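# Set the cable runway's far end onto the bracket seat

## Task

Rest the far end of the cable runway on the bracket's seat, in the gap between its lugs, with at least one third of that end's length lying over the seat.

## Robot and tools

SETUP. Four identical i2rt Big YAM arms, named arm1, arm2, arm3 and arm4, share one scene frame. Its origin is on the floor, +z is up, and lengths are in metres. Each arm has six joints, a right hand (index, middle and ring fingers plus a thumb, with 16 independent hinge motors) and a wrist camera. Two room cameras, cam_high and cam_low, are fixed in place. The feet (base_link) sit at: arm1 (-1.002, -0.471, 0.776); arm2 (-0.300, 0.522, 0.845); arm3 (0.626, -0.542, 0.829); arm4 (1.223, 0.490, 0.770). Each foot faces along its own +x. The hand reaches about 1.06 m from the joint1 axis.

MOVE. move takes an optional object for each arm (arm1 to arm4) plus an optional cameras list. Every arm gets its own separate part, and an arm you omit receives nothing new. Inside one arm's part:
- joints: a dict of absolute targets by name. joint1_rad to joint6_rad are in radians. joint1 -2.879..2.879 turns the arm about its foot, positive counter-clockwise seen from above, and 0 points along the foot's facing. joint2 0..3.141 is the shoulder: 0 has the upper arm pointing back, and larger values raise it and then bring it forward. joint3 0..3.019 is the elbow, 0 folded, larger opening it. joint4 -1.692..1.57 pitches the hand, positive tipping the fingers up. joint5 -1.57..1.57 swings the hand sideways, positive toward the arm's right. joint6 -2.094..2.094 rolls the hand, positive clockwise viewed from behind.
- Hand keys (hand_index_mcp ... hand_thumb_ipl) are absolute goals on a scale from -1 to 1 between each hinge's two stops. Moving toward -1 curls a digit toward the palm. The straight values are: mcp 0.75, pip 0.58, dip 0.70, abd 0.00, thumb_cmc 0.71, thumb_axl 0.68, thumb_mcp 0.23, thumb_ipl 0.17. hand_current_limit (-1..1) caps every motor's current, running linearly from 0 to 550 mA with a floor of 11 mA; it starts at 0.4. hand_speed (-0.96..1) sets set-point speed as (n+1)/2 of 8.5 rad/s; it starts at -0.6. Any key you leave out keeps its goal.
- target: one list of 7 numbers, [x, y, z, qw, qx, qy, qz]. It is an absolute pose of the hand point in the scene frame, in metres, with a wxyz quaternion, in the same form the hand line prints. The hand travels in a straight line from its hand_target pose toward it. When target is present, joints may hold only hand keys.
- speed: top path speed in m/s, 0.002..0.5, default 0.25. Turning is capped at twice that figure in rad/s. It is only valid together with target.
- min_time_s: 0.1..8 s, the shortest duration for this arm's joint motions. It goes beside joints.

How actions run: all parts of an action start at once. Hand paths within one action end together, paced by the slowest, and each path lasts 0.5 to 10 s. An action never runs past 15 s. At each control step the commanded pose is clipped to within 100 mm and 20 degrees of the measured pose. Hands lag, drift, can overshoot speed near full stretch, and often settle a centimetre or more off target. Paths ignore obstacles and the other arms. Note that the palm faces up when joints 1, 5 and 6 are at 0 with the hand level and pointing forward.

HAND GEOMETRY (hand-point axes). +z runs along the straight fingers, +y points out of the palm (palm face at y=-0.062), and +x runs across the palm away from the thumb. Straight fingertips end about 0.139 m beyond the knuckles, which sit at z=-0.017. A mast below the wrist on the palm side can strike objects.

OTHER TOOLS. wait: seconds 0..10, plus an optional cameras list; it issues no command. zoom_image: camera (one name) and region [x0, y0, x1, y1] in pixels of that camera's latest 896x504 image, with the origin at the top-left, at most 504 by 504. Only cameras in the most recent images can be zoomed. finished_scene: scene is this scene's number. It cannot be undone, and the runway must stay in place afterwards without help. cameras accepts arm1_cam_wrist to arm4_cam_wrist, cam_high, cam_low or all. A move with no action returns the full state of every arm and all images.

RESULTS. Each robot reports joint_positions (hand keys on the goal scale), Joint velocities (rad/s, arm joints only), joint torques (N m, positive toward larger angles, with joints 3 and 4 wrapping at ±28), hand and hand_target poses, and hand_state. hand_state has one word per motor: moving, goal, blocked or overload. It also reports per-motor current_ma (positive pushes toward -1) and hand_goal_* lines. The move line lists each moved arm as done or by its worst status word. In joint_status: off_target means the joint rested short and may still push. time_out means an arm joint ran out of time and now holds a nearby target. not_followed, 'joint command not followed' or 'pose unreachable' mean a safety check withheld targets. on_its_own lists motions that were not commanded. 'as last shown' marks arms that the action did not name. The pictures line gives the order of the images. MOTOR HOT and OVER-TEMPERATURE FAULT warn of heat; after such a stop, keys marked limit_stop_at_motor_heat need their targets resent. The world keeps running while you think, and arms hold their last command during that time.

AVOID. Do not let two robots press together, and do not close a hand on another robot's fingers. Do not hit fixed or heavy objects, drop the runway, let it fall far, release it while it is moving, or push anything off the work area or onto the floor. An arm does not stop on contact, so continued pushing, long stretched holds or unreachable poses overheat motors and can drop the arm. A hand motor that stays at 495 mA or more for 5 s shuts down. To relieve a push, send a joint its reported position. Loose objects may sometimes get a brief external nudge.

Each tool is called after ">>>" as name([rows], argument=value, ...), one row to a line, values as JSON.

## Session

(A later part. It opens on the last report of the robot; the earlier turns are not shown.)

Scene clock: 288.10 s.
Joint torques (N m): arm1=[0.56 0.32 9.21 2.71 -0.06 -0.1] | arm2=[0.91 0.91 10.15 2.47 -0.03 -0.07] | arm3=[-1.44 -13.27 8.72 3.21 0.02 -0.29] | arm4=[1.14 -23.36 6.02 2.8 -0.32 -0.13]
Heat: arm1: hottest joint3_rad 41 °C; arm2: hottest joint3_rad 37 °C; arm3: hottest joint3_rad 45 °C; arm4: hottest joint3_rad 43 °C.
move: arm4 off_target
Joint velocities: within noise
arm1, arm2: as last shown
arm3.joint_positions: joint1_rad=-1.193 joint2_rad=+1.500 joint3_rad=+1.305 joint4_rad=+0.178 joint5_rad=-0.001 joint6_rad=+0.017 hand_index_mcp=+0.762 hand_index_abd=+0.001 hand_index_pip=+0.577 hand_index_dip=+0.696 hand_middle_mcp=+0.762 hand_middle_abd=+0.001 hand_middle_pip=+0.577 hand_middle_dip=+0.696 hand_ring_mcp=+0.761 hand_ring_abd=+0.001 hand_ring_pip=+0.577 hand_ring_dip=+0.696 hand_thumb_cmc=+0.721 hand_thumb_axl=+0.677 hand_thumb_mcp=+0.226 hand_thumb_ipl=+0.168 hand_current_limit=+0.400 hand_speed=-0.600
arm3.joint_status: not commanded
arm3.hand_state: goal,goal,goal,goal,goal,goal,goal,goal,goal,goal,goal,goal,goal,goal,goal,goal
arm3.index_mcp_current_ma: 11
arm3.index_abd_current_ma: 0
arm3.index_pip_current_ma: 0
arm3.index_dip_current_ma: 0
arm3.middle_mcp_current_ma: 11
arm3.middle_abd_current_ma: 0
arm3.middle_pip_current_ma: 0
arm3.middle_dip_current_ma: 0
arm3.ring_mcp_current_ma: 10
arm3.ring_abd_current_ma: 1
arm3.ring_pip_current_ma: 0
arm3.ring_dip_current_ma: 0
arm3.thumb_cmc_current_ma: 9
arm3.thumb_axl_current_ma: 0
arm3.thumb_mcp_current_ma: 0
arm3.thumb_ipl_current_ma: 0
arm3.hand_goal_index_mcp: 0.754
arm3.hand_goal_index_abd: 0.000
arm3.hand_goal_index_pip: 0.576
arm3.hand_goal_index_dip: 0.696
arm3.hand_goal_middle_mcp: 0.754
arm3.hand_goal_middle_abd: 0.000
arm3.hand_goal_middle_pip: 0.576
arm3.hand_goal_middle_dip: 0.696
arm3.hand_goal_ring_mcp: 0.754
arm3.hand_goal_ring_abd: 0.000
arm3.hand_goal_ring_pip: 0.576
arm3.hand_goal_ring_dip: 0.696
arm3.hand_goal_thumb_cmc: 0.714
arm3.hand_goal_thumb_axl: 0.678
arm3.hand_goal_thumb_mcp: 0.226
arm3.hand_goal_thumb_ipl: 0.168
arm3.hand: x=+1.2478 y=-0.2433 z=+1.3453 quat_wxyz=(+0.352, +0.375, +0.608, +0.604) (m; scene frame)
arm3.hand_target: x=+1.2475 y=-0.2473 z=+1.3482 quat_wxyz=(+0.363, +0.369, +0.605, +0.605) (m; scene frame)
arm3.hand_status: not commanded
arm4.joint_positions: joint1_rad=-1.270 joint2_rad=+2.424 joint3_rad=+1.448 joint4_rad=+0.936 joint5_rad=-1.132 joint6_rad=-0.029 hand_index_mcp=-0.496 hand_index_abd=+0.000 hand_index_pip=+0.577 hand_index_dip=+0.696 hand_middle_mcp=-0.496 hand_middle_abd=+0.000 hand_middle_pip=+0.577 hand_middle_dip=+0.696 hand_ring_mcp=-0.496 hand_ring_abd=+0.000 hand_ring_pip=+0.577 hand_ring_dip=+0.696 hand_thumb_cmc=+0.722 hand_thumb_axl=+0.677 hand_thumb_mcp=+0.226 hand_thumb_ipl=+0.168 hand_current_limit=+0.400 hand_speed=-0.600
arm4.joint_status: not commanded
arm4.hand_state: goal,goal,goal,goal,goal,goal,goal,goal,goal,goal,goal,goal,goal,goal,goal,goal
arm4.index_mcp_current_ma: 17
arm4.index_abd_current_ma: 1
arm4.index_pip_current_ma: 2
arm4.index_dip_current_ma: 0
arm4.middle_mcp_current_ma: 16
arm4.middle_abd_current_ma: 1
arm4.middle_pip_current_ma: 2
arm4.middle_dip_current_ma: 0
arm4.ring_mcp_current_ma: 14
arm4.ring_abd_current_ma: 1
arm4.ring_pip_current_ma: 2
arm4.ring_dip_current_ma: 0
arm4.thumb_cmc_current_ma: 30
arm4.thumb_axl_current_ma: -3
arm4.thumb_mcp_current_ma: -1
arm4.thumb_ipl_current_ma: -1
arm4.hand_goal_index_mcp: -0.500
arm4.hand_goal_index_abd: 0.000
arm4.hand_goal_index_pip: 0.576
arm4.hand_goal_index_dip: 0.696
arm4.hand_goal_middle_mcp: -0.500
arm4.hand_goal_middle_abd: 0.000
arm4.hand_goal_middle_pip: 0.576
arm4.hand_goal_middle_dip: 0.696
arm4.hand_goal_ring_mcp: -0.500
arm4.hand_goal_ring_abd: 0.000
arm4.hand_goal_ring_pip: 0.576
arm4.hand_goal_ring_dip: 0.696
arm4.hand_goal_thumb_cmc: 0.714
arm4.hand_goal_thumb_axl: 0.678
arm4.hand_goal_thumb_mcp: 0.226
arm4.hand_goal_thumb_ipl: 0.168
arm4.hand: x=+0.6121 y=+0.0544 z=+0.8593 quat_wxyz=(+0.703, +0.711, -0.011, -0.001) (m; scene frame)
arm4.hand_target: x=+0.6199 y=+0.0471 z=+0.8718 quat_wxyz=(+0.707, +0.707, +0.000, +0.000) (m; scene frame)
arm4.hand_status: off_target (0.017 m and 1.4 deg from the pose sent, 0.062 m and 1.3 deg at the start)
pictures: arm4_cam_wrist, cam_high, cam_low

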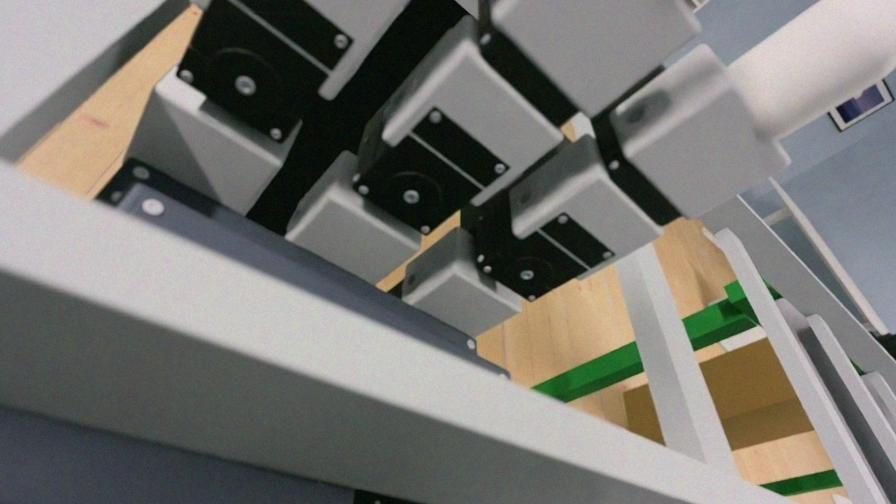

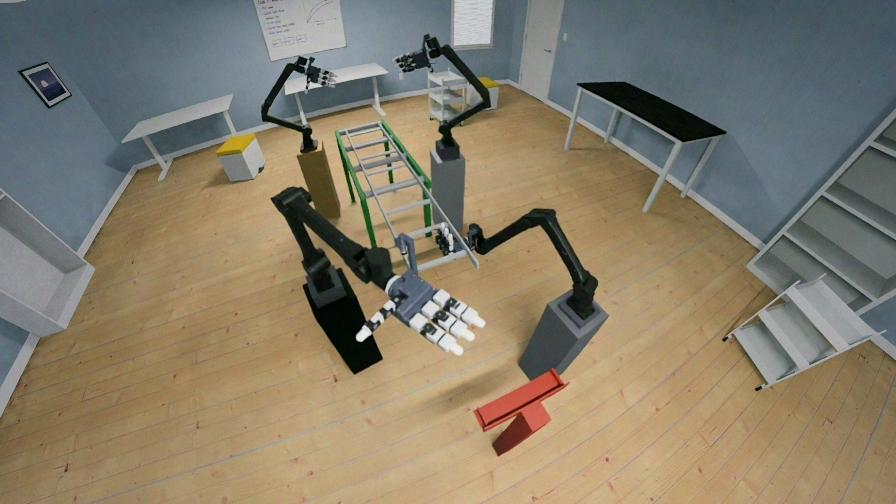

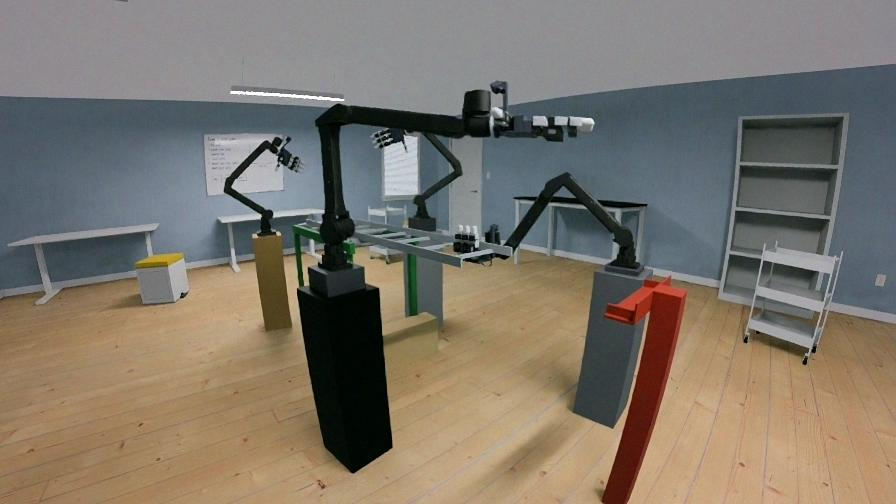

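>>> move(arm4={"target": [0.74, 0.047, 0.88, 0.7071, 0.7071, 0, 0], "speed": 0.1})

>>> move(arm4={"target": [0.87, 0.047, 0.88, 0.7071, 0.7071, 0, 0], "speed": 0.1}, cameras=["cam_low", "cam_high", "arm4_cam_wrist"])

>>> zoom_image(camera="cam_low", region=[420, 180, 620, 320])

Scene clock: 294.50 s.
Joint torques (N m): arm1=[0.21 0.32 9.32 2.65 -0.06 -0.1] | arm2=[0.91 1.14 10.14 2.54 -0.04 -0.07] | arm3=[-1.44 -13.57 8.75 3.12 0.02 -0.29] | arm4=[0.67 -22.12 5.81 3.4 -0.11 0.04]
Heat: arm1: hottest joint3_rad 41 °C; arm2: hottest joint3_rad 37 °C; arm3: hottest joint3_rad 45 °C; arm4: hottest joint3_rad 42 °C.
move: arm4 off_target
Joint velocities: within noise
arm1, arm2, arm3: as last shown
arm4.joint_positions: joint1_rad=-1.168 joint2_rad=+2.305 joint3_rad=+1.058 joint4_rad=+1.145 joint5_rad=-1.044 joint6_rad=-0.047 hand_index_mcp=-0.496 hand_index_abd=+0.000 hand_index_pip=+0.577 hand_index_dip=+0.696 hand_middle_mcp=-0.496 hand_middle_abd=+0.000 hand_middle_pip=+0.577 hand_middle_dip=+0.696 hand_ring_mcp=-0.497 hand_ring_abd=+0.000 hand_ring_pip=+0.577 hand_ring_dip=+0.696 hand_thumb_cmc=+0.722 hand_thumb_axl=+0.677 hand_thumb_mcp=+0.226 hand_thumb_ipl=+0.168 hand_current_limit=+0.400 hand_speed=-0.600
arm4.joint_status: not commanded
arm4.hand_state: goal,goal,goal,goal,goal,goal,goal,goal,goal,goal,goal,goal,goal,goal,goal,goal
arm4.index_mcp_current_ma: 17
arm4.index_abd_current_ma: 0
arm4.index_pip_current_ma: 2
arm4.index_dip_current_ma: 0
arm4.middle_mcp_current_ma: 16
arm4.middle_abd_current_ma: 0
arm4.middle_pip_current_ma: 2
arm4.middle_dip_current_ma: 0
arm4.ring_mcp_current_ma: 11
arm4.ring_abd_current_ma: 0
arm4.ring_pip_current_ma: 2
arm4.ring_dip_current_ma: 0
arm4.thumb_cmc_current_ma: 31
arm4.thumb_axl_current_ma: -3
arm4.thumb_mcp_current_ma: -2
arm4.thumb_ipl_current_ma: -1
arm4.hand_goal_index_mcp: -0.500
arm4.hand_goal_index_abd: 0.000
arm4.hand_goal_index_pip: 0.576
arm4.hand_goal_index_dip: 0.696
arm4.hand_goal_middle_mcp: -0.500
arm4.hand_goal_middle_abd: 0.000
arm4.hand_goal_middle_pip: 0.576
arm4.hand_goal_middle_dip: 0.696
arm4.hand_goal_ring_mcp: -0.500
arm4.hand_goal_ring_abd: 0.000
arm4.hand_goal_ring_pip: 0.576
arm4.hand_goal_ring_dip: 0.696
arm4.hand_goal_thumb_cmc: 0.714
arm4.hand_goal_thumb_axl: 0.678
arm4.hand_goal_thumb_mcp: 0.226
arm4.hand_goal_thumb_ipl: 0.168
arm4.hand: x=+0.7446 y=+0.0525 z=+0.8409 quat_wxyz=(+0.690, +0.723, -0.017, +0.016) (m; scene frame)
arm4.hand_target: x=+0.7411 y=+0.0476 z=+0.8795 quat_wxyz=(+0.707, +0.707, +0.000, +0.000) (m; scene frame)
arm4.hand_status: off_target (0.040 m and 3.8 deg from the pose sent, 0.130 m and 1.4 deg at the start)
pictures: none

Scene clock: 296.53 s.
Joint torques (N m): arm1=[0.44 0.26 9.2 2.7 -0.06 -0.1] | arm2=[0.85 0.85 10.17 2.56 -0.04 -0.06] | arm3=[-1.08 -13.39 8.84 3.22 0.04 -0.27] | arm4=[-0.03 -23.59 3.81 4.67 -0.31 0.41]
Heat: arm1: hottest joint3_rad 41 °C; arm2: hottest joint3_rad 37 °C; arm3: hottest joint3_rad 45 °C; arm4: hottest joint3_rad 42 °C.
move: arm4 off_target
Joint velocities: within noise
arm1, arm2, arm3: as last shown
arm4.joint_positions: joint1_rad=-1.007 joint2_rad=+2.289 joint3_rad=+0.734 joint4_rad=+1.361 joint5_rad=-0.891 joint6_rad=-0.093 hand_index_mcp=-0.496 hand_index_abd=+0.000 hand_index_pip=+0.577 hand_index_dip=+0.696 hand_middle_mcp=-0.496 hand_middle_abd=+0.000 hand_middle_pip=+0.577 hand_middle_dip=+0.696 hand_ring_mcp=-0.497 hand_ring_abd=+0.000 hand_ring_pip=+0.577 hand_ring_dip=+0.696 hand_thumb_cmc=+0.722 hand_thumb_axl=+0.677 hand_thumb_mcp=+0.226 hand_thumb_ipl=+0.168 hand_current_limit=+0.400 hand_speed=-0.600
arm4.joint_status: not commanded
arm4.hand_state: goal,goal,goal,goal,goal,goal,goal,goal,goal,goal,goal,goal,goal,goal,goal,goal
arm4.index_mcp_current_ma: 17
arm4.index_abd_current_ma: 0
arm4.index_pip_current_ma: 2
arm4.index_dip_current_ma: 0
arm4.middle_mcp_current_ma: 16
arm4.middle_abd_current_ma: 0
arm4.middle_pip_current_ma: 2
arm4.middle_dip_current_ma: 0
arm4.ring_mcp_current_ma: 11
arm4.ring_abd_current_ma: 0
arm4.ring_pip_current_ma: 2
arm4.ring_dip_current_ma: 0
arm4.thumb_cmc_current_ma: 31
arm4.thumb_axl_current_ma: -3
arm4.thumb_mcp_current_ma: -2
arm4.thumb_ipl_current_ma: -1
arm4.hand_goal_index_mcp: -0.500
arm4.hand_goal_index_abd: 0.000
arm4.hand_goal_index_pip: 0.576
arm4.hand_goal_index_dip: 0.696
arm4.hand_goal_middle_mcp: -0.500
arm4.hand_goal_middle_abd: 0.000
arm4.hand_goal_middle_pip: 0.576
arm4.hand_goal_middle_dip: 0.696
arm4.hand_goal_ring_mcp: -0.500
arm4.hand_goal_ring_abd: 0.000
arm4.hand_goal_ring_pip: 0.576
arm4.hand_goal_ring_dip: 0.696
arm4.hand_goal_thumb_cmc: 0.714
arm4.hand_goal_thumb_axl: 0.678
arm4.hand_goal_thumb_mcp: 0.226
arm4.hand_goal_thumb_ipl: 0.168
arm4.hand: x=+0.8872 y=+0.0543 z=+0.8065 quat_wxyz=(+0.664, +0.747, -0.018, +0.027) (m; scene frame)
arm4.hand_target: x=+0.8737 y=+0.0494 z=+0.8770 quat_wxyz=(+0.706, +0.708, +0.003, +0.001) (m; scene frame)
arm4.hand_status: off_target (0.076 m and 7.7 deg from the pose sent, 0.132 m and 3.8 deg at the start)
pictures: arm4_cam_wrist, cam_high, cam_low

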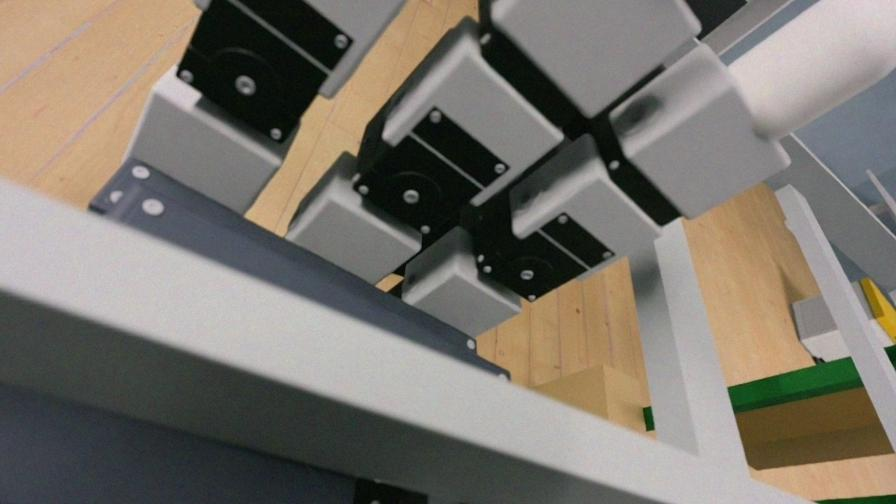

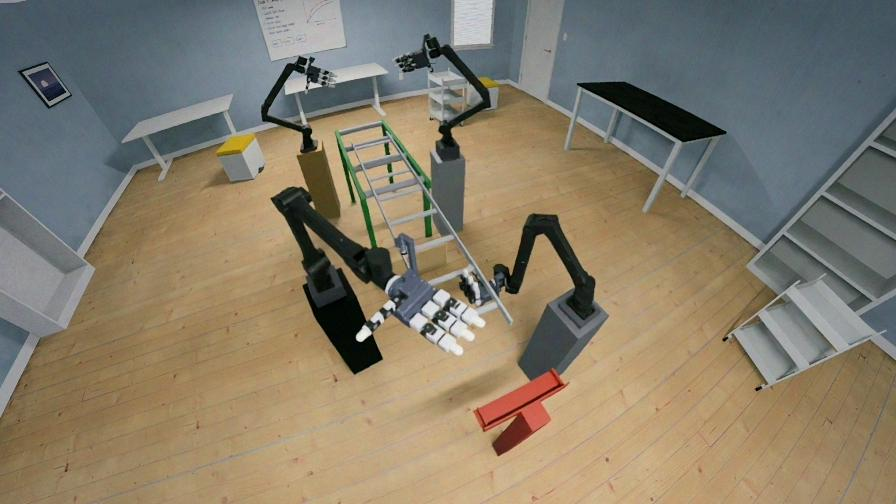

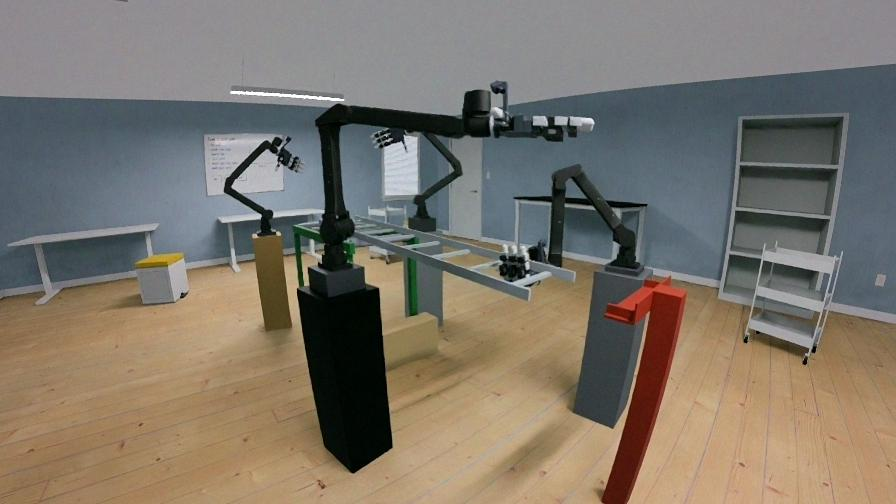

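Scaled by 2.520 from the camera's 896x504 image, which has a finer 1280x720 frame.

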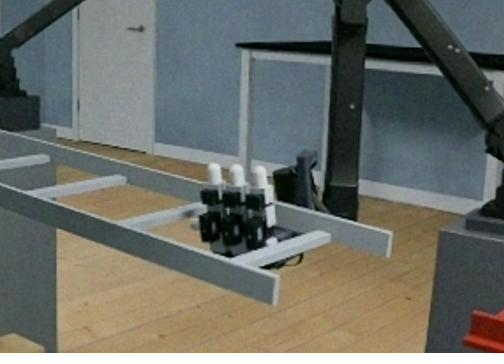

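>>> move(arm4={"target": [0.875, 0.047, 0.935, 0.7071, 0.7071, 0, 0], "speed": 0.1}, arm3={"joints": {"hand_index_mcp": -0.5, "hand_middle_mcp": -0.5, "hand_ring_mcp": -0.5}}, cameras=["cam_low"])

Scene clock: 316.97 s.
Joint torques (N m): arm1=[0.32 0.5 9.18 2.65 -0.04 -0.09] | arm2=[0.97 0.97 10.11 2.5 -0.04 -0.06] | arm3=[-1.38 -13.22 8.53 2.99 0.02 -0.28] | arm4=[0.5 -25.41 4.66 3.6 -0.93 0.64]
Heat: arm1: hottest joint3_rad 41 °C; arm2: hottest joint3_rad 37 °C; arm3: hottest joint3_rad 45 °C; arm4: hottest joint3_rad 40 °C.
move: arm3 done; arm4 off_target
Joint velocities: within noise
arm1, arm2: as last shown
arm3.joint_positions: joint1_rad=-1.193 joint2_rad=+1.500 joint3_rad=+1.305 joint4_rad=+0.179 joint5_rad=-0.001 joint6_rad=+0.017 hand_index_mcp=-0.495 hand_index_abd=+0.001 hand_index_pip=+0.577 hand_index_dip=+0.696 hand_middle_mcp=-0.495 hand_middle_abd=+0.001 hand_middle_pip=+0.577 hand_middle_dip=+0.696 hand_ring_mcp=-0.496 hand_ring_abd=+0.001 hand_ring_pip=+0.577 hand_ring_dip=+0.696 hand_thumb_cmc=+0.721 hand_thumb_axl=+0.677 hand_thumb_mcp=+0.226 hand_thumb_ipl=+0.168 hand_current_limit=+0.400 hand_speed=-0.600
arm3.joint_status: all done
arm3.hand_state: goal,goal,goal,goal,goal,goal,goal,goal,goal,goal,goal,goal,goal,goal,goal,goal
arm3.index_mcp_current_ma: 5
arm3.index_abd_current_ma: 0
arm3.index_pip_current_ma: 0
arm3.index_dip_current_ma: 0
arm3.middle_mcp_current_ma: 5
arm3.middle_abd_current_ma: 0
arm3.middle_pip_current_ma: 0
arm3.middle_dip_current_ma: 0
arm3.ring_mcp_current_ma: 5
arm3.ring_abd_current_ma: 1
arm3.ring_pip_current_ma: 0
arm3.ring_dip_current_ma: 0
arm3.thumb_cmc_current_ma: 9
arm3.thumb_axl_current_ma: 0
arm3.thumb_mcp_current_ma: 0
arm3.thumb_ipl_current_ma: 0
arm3.hand_goal_index_mcp: -0.500
arm3.hand_goal_index_abd: 0.000
arm3.hand_goal_index_pip: 0.576
arm3.hand_goal_index_dip: 0.696
arm3.hand_goal_middle_mcp: -0.500
arm3.hand_goal_middle_abd: 0.000
arm3.hand_goal_middle_pip: 0.576
arm3.hand_goal_middle_dip: 0.696
arm3.hand_goal_ring_mcp: -0.500
arm3.hand_goal_ring_abd: 0.000
arm3.hand_goal_ring_pip: 0.576
arm3.hand_goal_ring_dip: 0.696
arm3.hand_goal_thumb_cmc: 0.714
arm3.hand_goal_thumb_axl: 0.678
arm3.hand_goal_thumb_mcp: 0.226
arm3.hand_goal_thumb_ipl: 0.168
arm3.hand: x=+1.2477 y=-0.2434 z=+1.3456 quat_wxyz=(+0.353, +0.375, +0.608, +0.605) (m; scene frame)
arm3.hand_target: x=+1.2476 y=-0.2473 z=+1.3482 quat_wxyz=(+0.363, +0.369, +0.605, +0.605) (m; scene frame)
arm3.hand_status: not commanded
arm4.joint_positions: joint1_rad=-1.005 joint2_rad=+2.143 joint3_rad=+0.684 joint4_rad=+1.261 joint5_rad=-0.870 joint6_rad=-0.118 hand_index_mcp=-0.496 hand_index_abd=+0.000 hand_index_pip=+0.577 hand_index_dip=+0.696 hand_middle_mcp=-0.496 hand_middle_abd=+0.000 hand_middle_pip=+0.577 hand_middle_dip=+0.696 hand_ring_mcp=-0.497 hand_ring_abd=+0.000 hand_ring_pip=+0.577 hand_ring_dip=+0.696 hand_thumb_cmc=+0.724 hand_thumb_axl=+0.678 hand_thumb_mcp=+0.226 hand_thumb_ipl=+0.168 hand_current_limit=+0.400 hand_speed=-0.600
arm4.joint_status: not commanded
arm4.hand_state: goal,goal,goal,goal,goal,goal,goal,goal,goal,goal,goal,goal,goal,goal,goal,goal
arm4.index_mcp_current_ma: 16
arm4.index_abd_current_ma: 0
arm4.index_pip_current_ma: 2
arm4.index_dip_current_ma: 0
arm4.middle_mcp_current_ma: 16
arm4.middle_abd_current_ma: 0
arm4.middle_pip_current_ma: 2
arm4.middle_dip_current_ma: 0
arm4.ring_mcp_current_ma: 11
arm4.ring_abd_current_ma: 0
arm4.ring_pip_current_ma: 2
arm4.ring_dip_current_ma: 0
arm4.thumb_cmc_current_ma: 40
arm4.thumb_axl_current_ma: -1
arm4.thumb_mcp_current_ma: -2
arm4.thumb_ipl_current_ma: -1
arm4.hand_goal_index_mcp: -0.500
arm4.hand_goal_index_abd: 0.000
arm4.hand_goal_index_pip: 0.576
arm4.hand_goal_index_dip: 0.696
arm4.hand_goal_middle_mcp: -0.500
arm4.hand_goal_middle_abd: 0.000
arm4.hand_goal_middle_pip: 0.576
arm4.hand_goal_middle_dip: 0.696
arm4.hand_goal_ring_mcp: -0.500
arm4.hand_goal_ring_abd: 0.000
arm4.hand_goal_ring_pip: 0.576
arm4.hand_goal_ring_dip: 0.696
arm4.hand_goal_thumb_cmc: 0.714
arm4.hand_goal_thumb_axl: 0.678
arm4.hand_goal_thumb_mcp: 0.226
arm4.hand_goal_thumb_ipl: 0.168
arm4.hand: x=+0.8870 y=+0.0551 z=+0.8493 quat_wxyz=(+0.662, +0.749, -0.016, +0.012) (m; scene frame)
arm4.hand_target: x=+0.8795 y=+0.0497 z=+0.9308 quat_wxyz=(+0.706, +0.708, +0.005, +0.001) (m; scene frame)
arm4.hand_status: off_target (0.087 m and 7.4 deg from the pose sent, 0.129 m and 7.7 deg at the start)
pictures: cam_low

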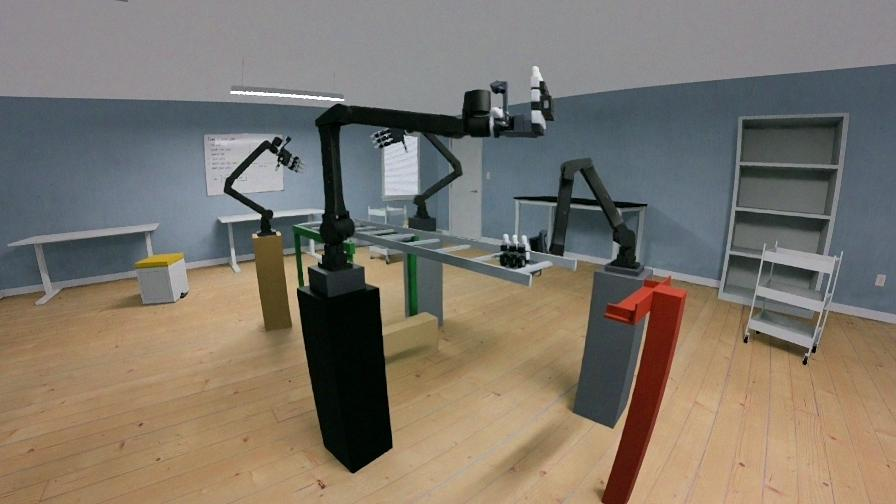

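>>> zoom_image(camera="cam_low", region=[460, 210, 620, 310])

>>> move(arm3={"target": [1.25, -0.17, 1.20, 0, 0, 0.7071, 0.7071], "speed": 0.25})

Scaled by 3.150 from the camera's 896x504 image, which has a finer 1280x720 frame.

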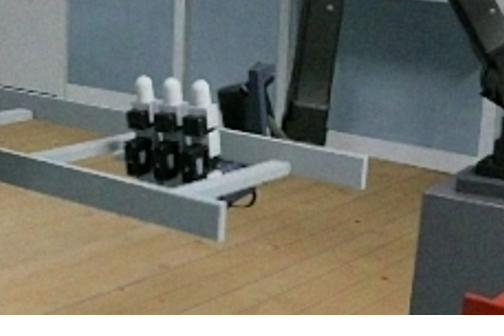

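Scene clock: 326.23 s.
Joint torques (N m): arm1=[0.32 0.5 9.2 2.61 -0.05 -0.09] | arm2=[0.79 0.97 10.1 2.5 -0.05 -0.07] | arm3=[-1.85 -16.91 12.33 2.36 -0.25 -0.29] | arm4=[0.26 -25.52 4.66 3.56 -0.94 0.64]
Heat: arm1: hottest joint3_rad 41 °C; arm2: hottest joint3_rad 37 °C; arm3: hottest joint3_rad 45 °C; arm4: hottest joint3_rad 40 °C.
move: arm3 off_target
Joint velocities: within noise
arm1, arm2, arm4: as last shown
arm3.joint_positions: joint1_rad=-1.347 joint2_rad=+1.910 joint3_rad=+1.375 joint4_rad=+0.435 joint5_rad=-1.245 joint6_rad=-0.009 hand_index_mcp=-0.495 hand_index_abd=+0.001 hand_index_pip=+0.577 hand_index_dip=+0.696 hand_middle_mcp=-0.495 hand_middle_abd=+0.001 hand_middle_pip=+0.577 hand_middle_dip=+0.696 hand_ring_mcp=-0.496 hand_ring_abd=+0.001 hand_ring_pip=+0.577 hand_ring_dip=+0.696 hand_thumb_cmc=+0.721 hand_thumb_axl=+0.677 hand_thumb_mcp=+0.226 hand_thumb_ipl=+0.168 hand_current_limit=+0.400 hand_speed=-0.600
arm3.joint_status: not commanded
arm3.hand_state: goal,goal,goal,goal,goal,goal,goal,goal,goal,goal,goal,goal,goal,goal,goal,goal
arm3.index_mcp_current_ma: 5
arm3.index_abd_current_ma: 0
arm3.index_pip_current_ma: 0
arm3.index_dip_current_ma: 0
arm3.middle_mcp_current_ma: 5
arm3.middle_abd_current_ma: 0
arm3.middle_pip_current_ma: 0
arm3.middle_dip_current_ma: 0
arm3.ring_mcp_current_ma: 4
arm3.ring_abd_current_ma: 1
arm3.ring_pip_current_ma: 0
arm3.ring_dip_current_ma: 0
arm3.thumb_cmc_current_ma: 9
arm3.thumb_axl_current_ma: 0
arm3.thumb_mcp_current_ma: 0
arm3.thumb_ipl_current_ma: 0
arm3.hand_goal_index_mcp: -0.500
arm3.hand_goal_index_abd: 0.000
arm3.hand_goal_index_pip: 0.576
arm3.hand_goal_index_dip: 0.696
arm3.hand_goal_middle_mcp: -0.500
arm3.hand_goal_middle_abd: 0.000
arm3.hand_goal_middle_pip: 0.576
arm3.hand_goal_middle_dip: 0.696
arm3.hand_goal_ring_mcp: -0.500
arm3.hand_goal_ring_abd: 0.000
arm3.hand_goal_ring_pip: 0.576
arm3.hand_goal_ring_dip: 0.696
arm3.hand_goal_thumb_cmc: 0.714
arm3.hand_goal_thumb_axl: 0.678
arm3.hand_goal_thumb_mcp: 0.226
arm3.hand_goal_thumb_ipl: 0.168
arm3.hand: x=+1.2369 y=-0.1653 z=+1.1664 quat_wxyz=(-0.036, +0.029, +0.716, +0.697) (m; scene frame)
arm3.hand_target: x=+1.2475 y=-0.1713 z=+1.1994 quat_wxyz=(+0.000, +0.001, +0.707, +0.707) (m; scene frame)
arm3.hand_status: off_target (0.036 m and 5.6 deg from the pose sent, 0.163 m and 62.0 deg at the start)
pictures: none

>>> move(arm3={"target": [1.25, -0.16, 0.90, 0, 0, 0.7071, 0.7071], "speed": 0.25})

>>> move(arm3={"target": [1.25, -0.15, 0.69, 0, 0, 0.7071, 0.7071], "speed": 0.2}, cameras=["cam_low", "cam_high", "arm3_cam_wrist"])

Scene clock: 334.77 s.
Joint torques (N m): arm1=[0.56 0.44 9.2 2.65 -0.04 -0.09] | arm2=[0.73 0.79 10.15 2.48 -0.04 -0.07] | arm3=[-1.03 -20.07 7.8 2.41 -0.01 0] | arm4=[0.26 -25.47 4.64 3.52 -0.93 0.63]
Heat: arm1: hottest joint3_rad 41 °C; arm2: hottest joint3_rad 37 °C; arm3: hottest joint3_rad 46 °C; arm4: hottest joint3_rad 40 °C.
move: arm3 off_target
Joint velocities: within noise
arm1, arm2, arm4: as last shown
arm3.joint_positions: joint1_rad=-1.347 joint2_rad=+2.472 joint3_rad=+1.403 joint4_rad=+0.977 joint5_rad=-1.240 joint6_rad=-0.043 hand_index_mcp=-0.495 hand_index_abd=+0.001 hand_index_pip=+0.577 hand_index_dip=+0.696 hand_middle_mcp=-0.495 hand_middle_abd=+0.001 hand_middle_pip=+0.577 hand_middle_dip=+0.696 hand_ring_mcp=-0.496 hand_ring_abd=+0.001 hand_ring_pip=+0.577 hand_ring_dip=+0.696 hand_thumb_cmc=+0.722 hand_thumb_axl=+0.677 hand_thumb_mcp=+0.226 hand_thumb_ipl=+0.168 hand_current_limit=+0.400 hand_speed=-0.600
arm3.joint_status: not commanded
arm3.hand_state: goal,goal,goal,goal,goal,goal,goal,goal,goal,goal,goal,goal,goal,goal,goal,goal
arm3.index_mcp_current_ma: 5
arm3.index_abd_current_ma: 0
arm3.index_pip_current_ma: 0
arm3.index_dip_current_ma: 0
arm3.middle_mcp_current_ma: 5
arm3.middle_abd_current_ma: 0
arm3.middle_pip_current_ma: 0
arm3.middle_dip_current_ma: 0
arm3.ring_mcp_current_ma: 4
arm3.ring_abd_current_ma: 1
arm3.ring_pip_current_ma: 0
arm3.ring_dip_current_ma: 0
arm3.thumb_cmc_current_ma: 11
arm3.thumb_axl_current_ma: 0
arm3.thumb_mcp_current_ma: 0
arm3.thumb_ipl_current_ma: 0
arm3.hand_goal_index_mcp: -0.500
arm3.hand_goal_index_abd: 0.000
arm3.hand_goal_index_pip: 0.576
arm3.hand_goal_index_dip: 0.696
arm3.hand_goal_middle_mcp: -0.500
arm3.hand_goal_middle_abd: 0.000
arm3.hand_goal_middle_pip: 0.576
arm3.hand_goal_middle_dip: 0.696
arm3.hand_goal_ring_mcp: -0.500
arm3.hand_goal_ring_abd: 0.000
arm3.hand_goal_ring_pip: 0.576
arm3.hand_goal_ring_dip: 0.696
arm3.hand_goal_thumb_cmc: 0.714
arm3.hand_goal_thumb_axl: 0.678
arm3.hand_goal_thumb_mcp: 0.226
arm3.hand_goal_thumb_ipl: 0.168
arm3.hand: x=+1.2361 y=-0.1628 z=+0.8761 quat_wxyz=(-0.020, +0.016, +0.715, +0.698) (m; scene frame)
arm3.hand_target: x=+1.2488 y=-0.1607 z=+0.9001 quat_wxyz=(+0.000, +0.000, +0.708, +0.707) (m; scene frame)
arm3.hand_status: off_target (0.028 m and 3.2 deg from the pose sent, 0.267 m and 5.6 deg at the start)
pictures: none

Scene clock: 336.83 s.
Joint torques (N m): arm1=[0.38 0.38 9.13 2.67 -0.04 -0.11] | arm2=[0.97 0.91 10.1 2.5 -0.04 -0.06] | arm3=[0.32 -20.13 6.74 2.39 -0.13 0.04] | arm4=[0.44 -25.64 4.66 3.55 -0.92 0.63]
Heat: arm1: hottest joint3_rad 41 °C; arm2: hottest joint3_rad 37 °C; arm3: hottest joint3_rad 45 °C; arm4: hottest joint3_rad 40 °C.
move: arm3 off_target
Joint velocities: within noise
arm1, arm2, arm4: as last shown
arm3.joint_positions: joint1_rad=-1.347 joint2_rad=+2.968 joint3_rad=+1.789 joint4_rad=+1.103 joint5_rad=-1.224 joint6_rad=-0.043 hand_index_mcp=-0.495 hand_index_abd=+0.001 hand_index_pip=+0.577 hand_index_dip=+0.696 hand_middle_mcp=-0.495 hand_middle_abd=+0.001 hand_middle_pip=+0.577 hand_middle_dip=+0.696 hand_ring_mcp=-0.496 hand_ring_abd=+0.001 hand_ring_pip=+0.577 hand_ring_dip=+0.696 hand_thumb_cmc=+0.722 hand_thumb_axl=+0.677 hand_thumb_mcp=+0.226 hand_thumb_ipl=+0.168 hand_current_limit=+0.400 hand_speed=-0.600
arm3.joint_status: not commanded
arm3.hand_state: goal,goal,goal,goal,goal,goal,goal,goal,goal,goal,goal,goal,goal,goal,goal,goal
arm3.index_mcp_current_ma: 5
arm3.index_abd_current_ma: 0
arm3.index_pip_current_ma: 0
arm3.index_dip_current_ma: 0
arm3.middle_mcp_current_ma: 5
arm3.middle_abd_current_ma: 0
arm3.middle_pip_current_ma: 0
arm3.middle_dip_current_ma: 0
arm3.ring_mcp_current_ma: 4
arm3.ring_abd_current_ma: 1
arm3.ring_pip_current_ma: 0
arm3.ring_dip_current_ma: 0
arm3.thumb_cmc_current_ma: 11
arm3.thumb_axl_current_ma: 0
arm3.thumb_mcp_current_ma: 0
arm3.thumb_ipl_current_ma: 0
arm3.hand_goal_index_mcp: -0.500
arm3.hand_goal_index_abd: 0.000
arm3.hand_goal_index_pip: 0.576
arm3.hand_goal_index_dip: 0.696
arm3.hand_goal_middle_mcp: -0.500
arm3.hand_goal_middle_abd: 0.000
arm3.hand_goal_middle_pip: 0.576
arm3.hand_goal_middle_dip: 0.696
arm3.hand_goal_ring_mcp: -0.500
arm3.hand_goal_ring_abd: 0.000
arm3.hand_goal_ring_pip: 0.576
arm3.hand_goal_ring_dip: 0.696
arm3.hand_goal_thumb_cmc: 0.714
arm3.hand_goal_thumb_axl: 0.678
arm3.hand_goal_thumb_mcp: 0.226
arm3.hand_goal_thumb_ipl: 0.168
arm3.hand: x=+1.2437 y=-0.1598 z=+0.6768 quat_wxyz=(-0.009, +0.016, +0.714, +0.700) (m; scene frame)
arm3.hand_target: x=+1.2494 y=-0.1504 z=+0.6904 quat_wxyz=(+0.000, +0.000, +0.708, +0.707) (m; scene frame)
arm3.hand_status: off_target (0.018 m and 2.4 deg from the pose sent, 0.187 m and 3.2 deg at the start)
pictures: arm3_cam_wrist, cam_high, cam_low

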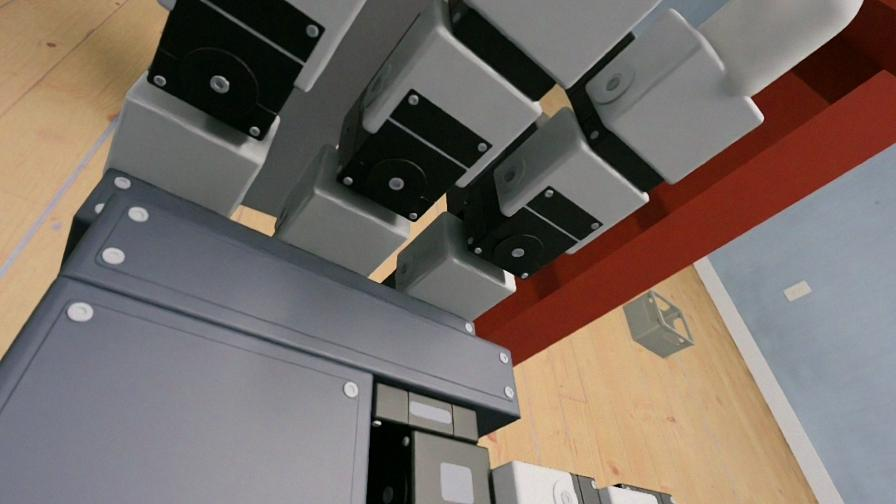

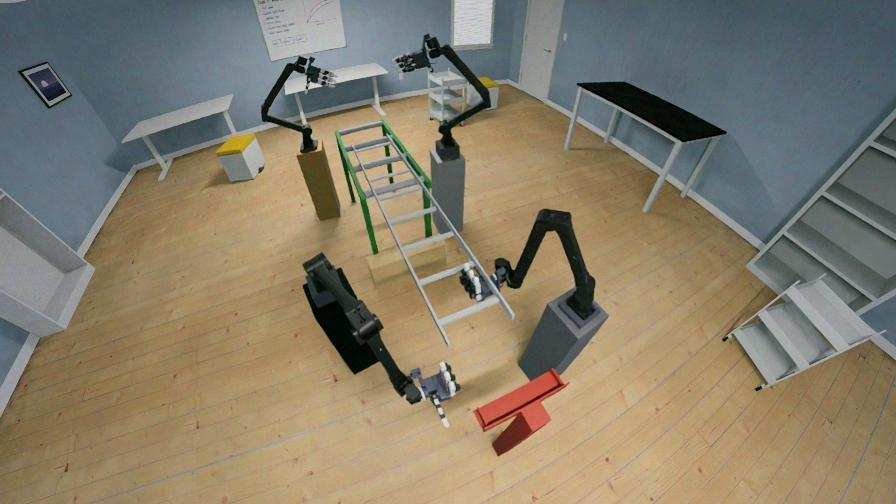

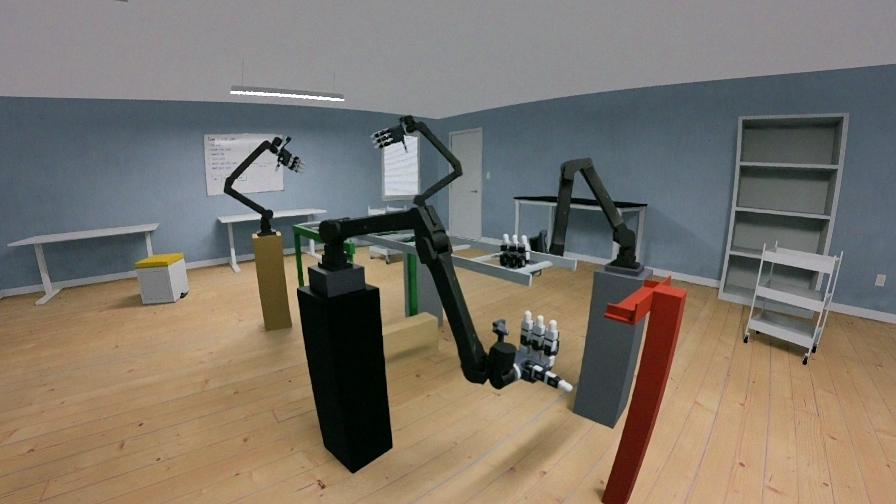

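>>> move(arm3={"target": [0.94, -0.075, 0.67, 0, 0, 0.7071, 0.7071], "speed": 0.15}, cameras=["cam_low", "cam_high", "arm3_cam_wrist", "arm4_cam_wrist"])

>>> zoom_image(camera="cam_low", region=[440, 200, 620, 320])

>>> zoom_image(camera="cam_high", region=[380, 220, 540, 360])

Scene clock: 345.13 s.
Joint torques (N m): arm1=[0.32 0.38 9.18 2.71 -0.04 -0.1] | arm2=[0.79 0.85 10.11 2.48 -0.03 -0.07] | arm3=[-0.26 -17.26 -0.43 2.8 -0.12 -0.27] | arm4=[0.56 -25.52 4.66 3.54 -0.93 0.63]
Heat: arm1: hottest joint3_rad 41 °C; arm2: hottest joint3_rad 37 °C; arm3: hottest joint3_rad 44 °C; arm4: hottest joint3_rad 39 °C.
move: arm3 off_target
Joint velocities: within noise
arm1.joint_positions: joint1_rad=+0.178 joint2_rad=+0.638 joint3_rad=+1.366 joint4_rad=-1.312 joint5_rad=+0.002 joint6_rad=+1.065 hand_index_mcp=+0.755 hand_index_abd=+0.000 hand_index_pip=+0.577 hand_index_dip=+0.696 hand_middle_mcp=+0.755 hand_middle_abd=+0.000 hand_middle_pip=+0.577 hand_middle_dip=+0.696 hand_ring_mcp=+0.755 hand_ring_abd=+0.000 hand_ring_pip=+0.577 hand_ring_dip=+0.696 hand_thumb_cmc=+0.715 hand_thumb_axl=+0.677 hand_thumb_mcp=+0.226 hand_thumb_ipl=+0.168 hand_current_limit=+0.400 hand_speed=-0.600
arm1.joint_status: not commanded
arm1.hand_state: goal,goal,goal,goal,goal,goal,goal,goal,goal,goal,goal,goal,goal,goal,goal,goal
arm1.index_mcp_current_ma: 3
arm1.index_abd_current_ma: 1
arm1.index_pip_current_ma: 3
arm1.index_dip_current_ma: 0
arm1.middle_mcp_current_ma: 3
arm1.middle_abd_current_ma: 1
arm1.middle_pip_current_ma: 3
arm1.middle_dip_current_ma: 0
arm1.ring_mcp_current_ma: 3
arm1.ring_abd_current_ma: 1
arm1.ring_pip_current_ma: 3
arm1.ring_dip_current_ma: 0
arm1.thumb_cmc_current_ma: 3
arm1.thumb_axl_current_ma: -3
arm1.thumb_mcp_current_ma: -1
arm1.thumb_ipl_current_ma: -1
arm1.hand_goal_index_mcp: 0.754
arm1.hand_goal_index_abd: 0.000
arm1.hand_goal_index_pip: 0.576
arm1.hand_goal_index_dip: 0.696
arm1.hand_goal_middle_mcp: 0.754
arm1.hand_goal_middle_abd: 0.000
arm1.hand_goal_middle_pip: 0.576
arm1.hand_goal_middle_dip: 0.696
arm1.hand_goal_ring_mcp: 0.754
arm1.hand_goal_ring_abd: 0.000
arm1.hand_goal_ring_pip: 0.576
arm1.hand_goal_ring_dip: 0.696
arm1.hand_goal_thumb_cmc: 0.714
arm1.hand_goal_thumb_axl: 0.678
arm1.hand_goal_thumb_mcp: 0.226
arm1.hand_goal_thumb_ipl: 0.168
arm1.hand: x=-0.9323 y=-0.2108 z=+1.3247 quat_wxyz=(-0.254, +0.423, +0.769, +0.406) (m; scene frame)
arm1.hand_target: x=-0.9321 y=-0.2136 z=+1.3382 quat_wxyz=(-0.261, +0.420, +0.763, +0.417) (m; scene frame)
arm1.hand_status: not commanded
arm2.joint_positions: joint1_rad=-0.397 joint2_rad=+0.614 joint3_rad=+1.434 joint4_rad=-1.144 joint5_rad=+0.097 joint6_rad=+1.106 hand_index_mcp=+0.755 hand_index_abd=+0.001 hand_index_pip=+0.577 hand_index_dip=+0.696 hand_middle_mcp=+0.755 hand_middle_abd=+0.001 hand_middle_pip=+0.577 hand_middle_dip=+0.696 hand_ring_mcp=+0.755 hand_ring_abd=+0.001 hand_ring_pip=+0.577 hand_ring_dip=+0.696 hand_thumb_cmc=+0.715 hand_thumb_axl=+0.677 hand_thumb_mcp=+0.226 hand_thumb_ipl=+0.168 hand_current_limit=+0.400 hand_speed=-0.600
arm2.joint_status: not commanded
arm2.hand_state: goal,goal,goal,goal,goal,goal,goal,goal,goal,goal,goal,goal,goal,goal,goal,goal
arm2.index_mcp_current_ma: 2
arm2.index_abd_current_ma: 1
arm2.index_pip_current_ma: 1
arm2.index_dip_current_ma: 0
arm2.middle_mcp_current_ma: 2
arm2.middle_abd_current_ma: 1
arm2.middle_pip_current_ma: 1
arm2.middle_dip_current_ma: 0
arm2.ring_mcp_current_ma: 2
arm2.ring_abd_current_ma: 1
arm2.ring_pip_current_ma: 1
arm2.ring_dip_current_ma: 0
arm2.thumb_cmc_current_ma: 1
arm2.thumb_axl_current_ma: -1
arm2.thumb_mcp_current_ma: 0
arm2.thumb_ipl_current_ma: 0
arm2.hand_goal_index_mcp: 0.754
arm2.hand_goal_index_abd: 0.000
arm2.hand_goal_index_pip: 0.576
arm2.hand_goal_index_dip: 0.696
arm2.hand_goal_middle_mcp: 0.754
arm2.hand_goal_middle_abd: 0.000
arm2.hand_goal_middle_pip: 0.576
arm2.hand_goal_middle_dip: 0.696
arm2.hand_goal_ring_mcp: 0.754
arm2.hand_goal_ring_abd: 0.000
arm2.hand_goal_ring_pip: 0.576
arm2.hand_goal_ring_dip: 0.696
arm2.hand_goal_thumb_cmc: 0.714
arm2.hand_goal_thumb_axl: 0.678
arm2.hand_goal_thumb_mcp: 0.226
arm2.hand_goal_thumb_ipl: 0.168
arm2.hand: x=-0.5144 y=+0.3694 z=+1.4700 quat_wxyz=(+0.571, +0.531, -0.612, +0.130) (m; scene frame)
arm2.hand_target: x=-0.5123 y=+0.3731 z=+1.4799 quat_wxyz=(+0.580, +0.526, -0.607, +0.133) (m; scene frame)
arm2.hand_status: not commanded
arm3.joint_positions: joint1_rad=-0.935 joint2_rad=+2.897 joint3_rad=+1.143 joint4_rad=+1.538 joint5_rad=-0.859 joint6_rad=-0.137 hand_index_mcp=-0.495 hand_index_abd=+0.001 hand_index_pip=+0.577 hand_index_dip=+0.696 hand_middle_mcp=-0.495 hand_middle_abd=+0.001 hand_middle_pip=+0.577 hand_middle_dip=+0.696 hand_ring_mcp=-0.496 hand_ring_abd=+0.001 hand_ring_pip=+0.577 hand_ring_dip=+0.696 hand_thumb_cmc=+0.722 hand_thumb_axl=+0.677 hand_thumb_mcp=+0.226 hand_thumb_ipl=+0.168 hand_current_limit=+0.400 hand_speed=-0.600
arm3.joint_status: not commanded
arm3.hand_state: goal,goal,goal,goal,goal,goal,goal,goal,goal,goal,goal,goal,goal,goal,goal,goal
arm3.index_mcp_current_ma: 5
arm3.index_abd_current_ma: 0
arm3.index_pip_current_ma: 0
arm3.index_dip_current_ma: 0
arm3.middle_mcp_current_ma: 5
arm3.middle_abd_current_ma: 0
arm3.middle_pip_current_ma: 0
arm3.middle_dip_current_ma: 0
arm3.ring_mcp_current_ma: 4
arm3.ring_abd_current_ma: 1
arm3.ring_pip_current_ma: 0
arm3.ring_dip_current_ma: 0
arm3.thumb_cmc_current_ma: 11
arm3.thumb_axl_current_ma: 0
arm3.thumb_mcp_current_ma: 0
arm3.thumb_ipl_current_ma: 0
arm3.hand_goal_index_mcp: -0.500
arm3.hand_goal_index_abd: 0.000
arm3.hand_goal_index_pip: 0.576
arm3.hand_goal_index_dip: 0.696
arm3.hand_goal_middle_mcp: -0.500
arm3.hand_goal_middle_abd: 0.000
arm3.hand_goal_middle_pip: 0.576
arm3.hand_goal_middle_dip: 0.696
arm3.hand_goal_ring_mcp: -0.500
arm3.hand_goal_ring_abd: 0.000
arm3.hand_goal_ring_pip: 0.576
arm3.hand_goal_ring_dip: 0.696
arm3.hand_goal_thumb_cmc: 0.714
arm3.hand_goal_thumb_axl: 0.678
arm3.hand_goal_thumb_mcp: 0.226
arm3.hand_goal_thumb_ipl: 0.168
arm3.hand: x=+0.9412 y=-0.0788 z=+0.6533 quat_wxyz=(-0.027, -0.005, +0.753, +0.657) (m; scene frame)
arm3.hand_target: x=+0.9404 y=-0.0746 z=+0.6697 quat_wxyz=(-0.012, -0.022, +0.745, +0.666) (m; scene frame)
arm3.hand_status: off_target (0.017 m and 8.4 deg from the pose sent, 0.315 m and 2.5 deg at the start; a joint's target at an end of its range on 48 of 91 steps)
arm4: as last shown
pictures: arm3_cam_wrist, arm4_cam_wrist, cam_high, cam_low

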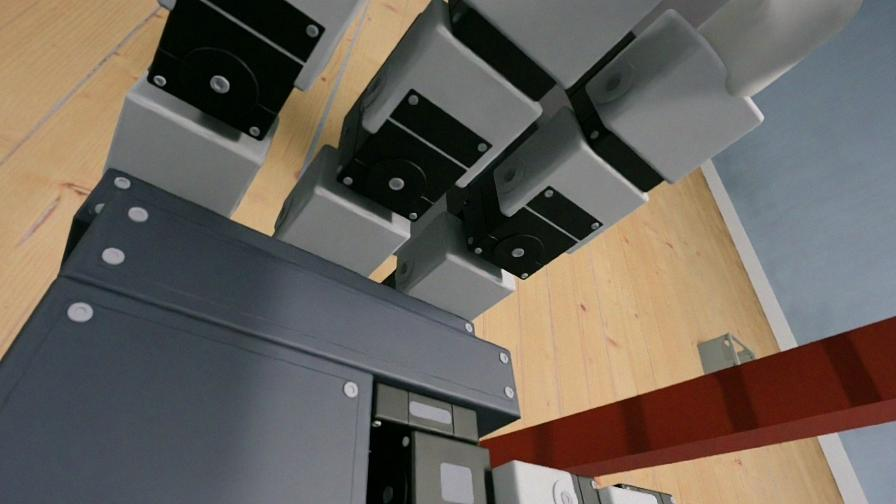

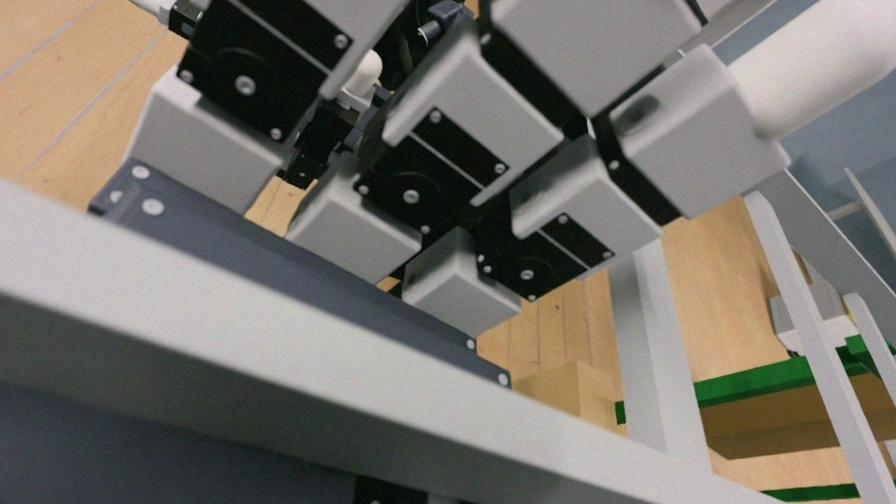

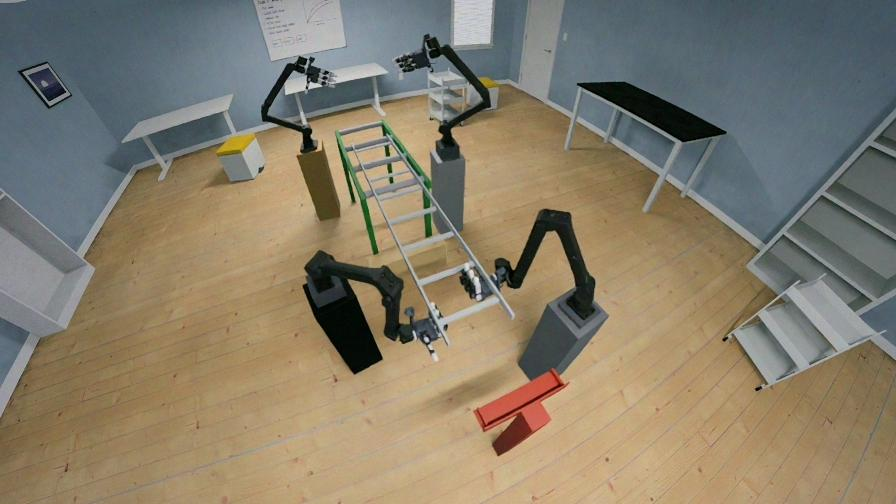

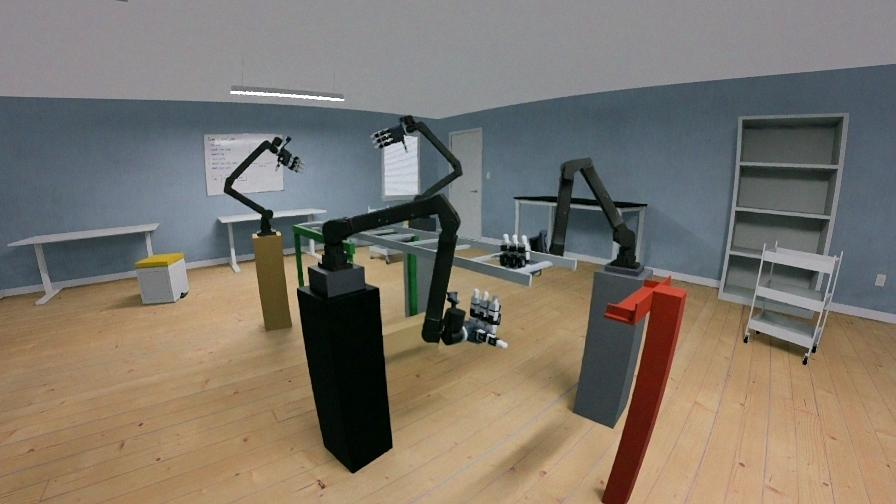

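Scaled by 2.800 from the camera's 896x504 image, which has a finer 1280x720 frame.

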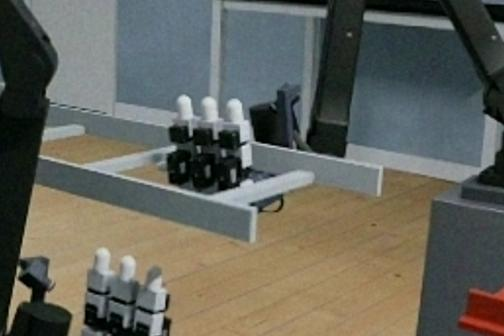

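Scaled by 3.150 from the camera's 896x504 image, which has a finer 1280x720 frame.

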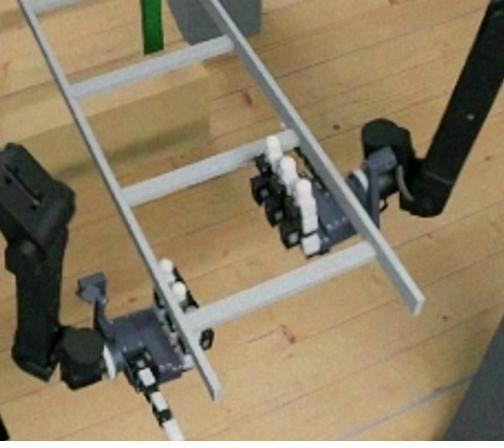

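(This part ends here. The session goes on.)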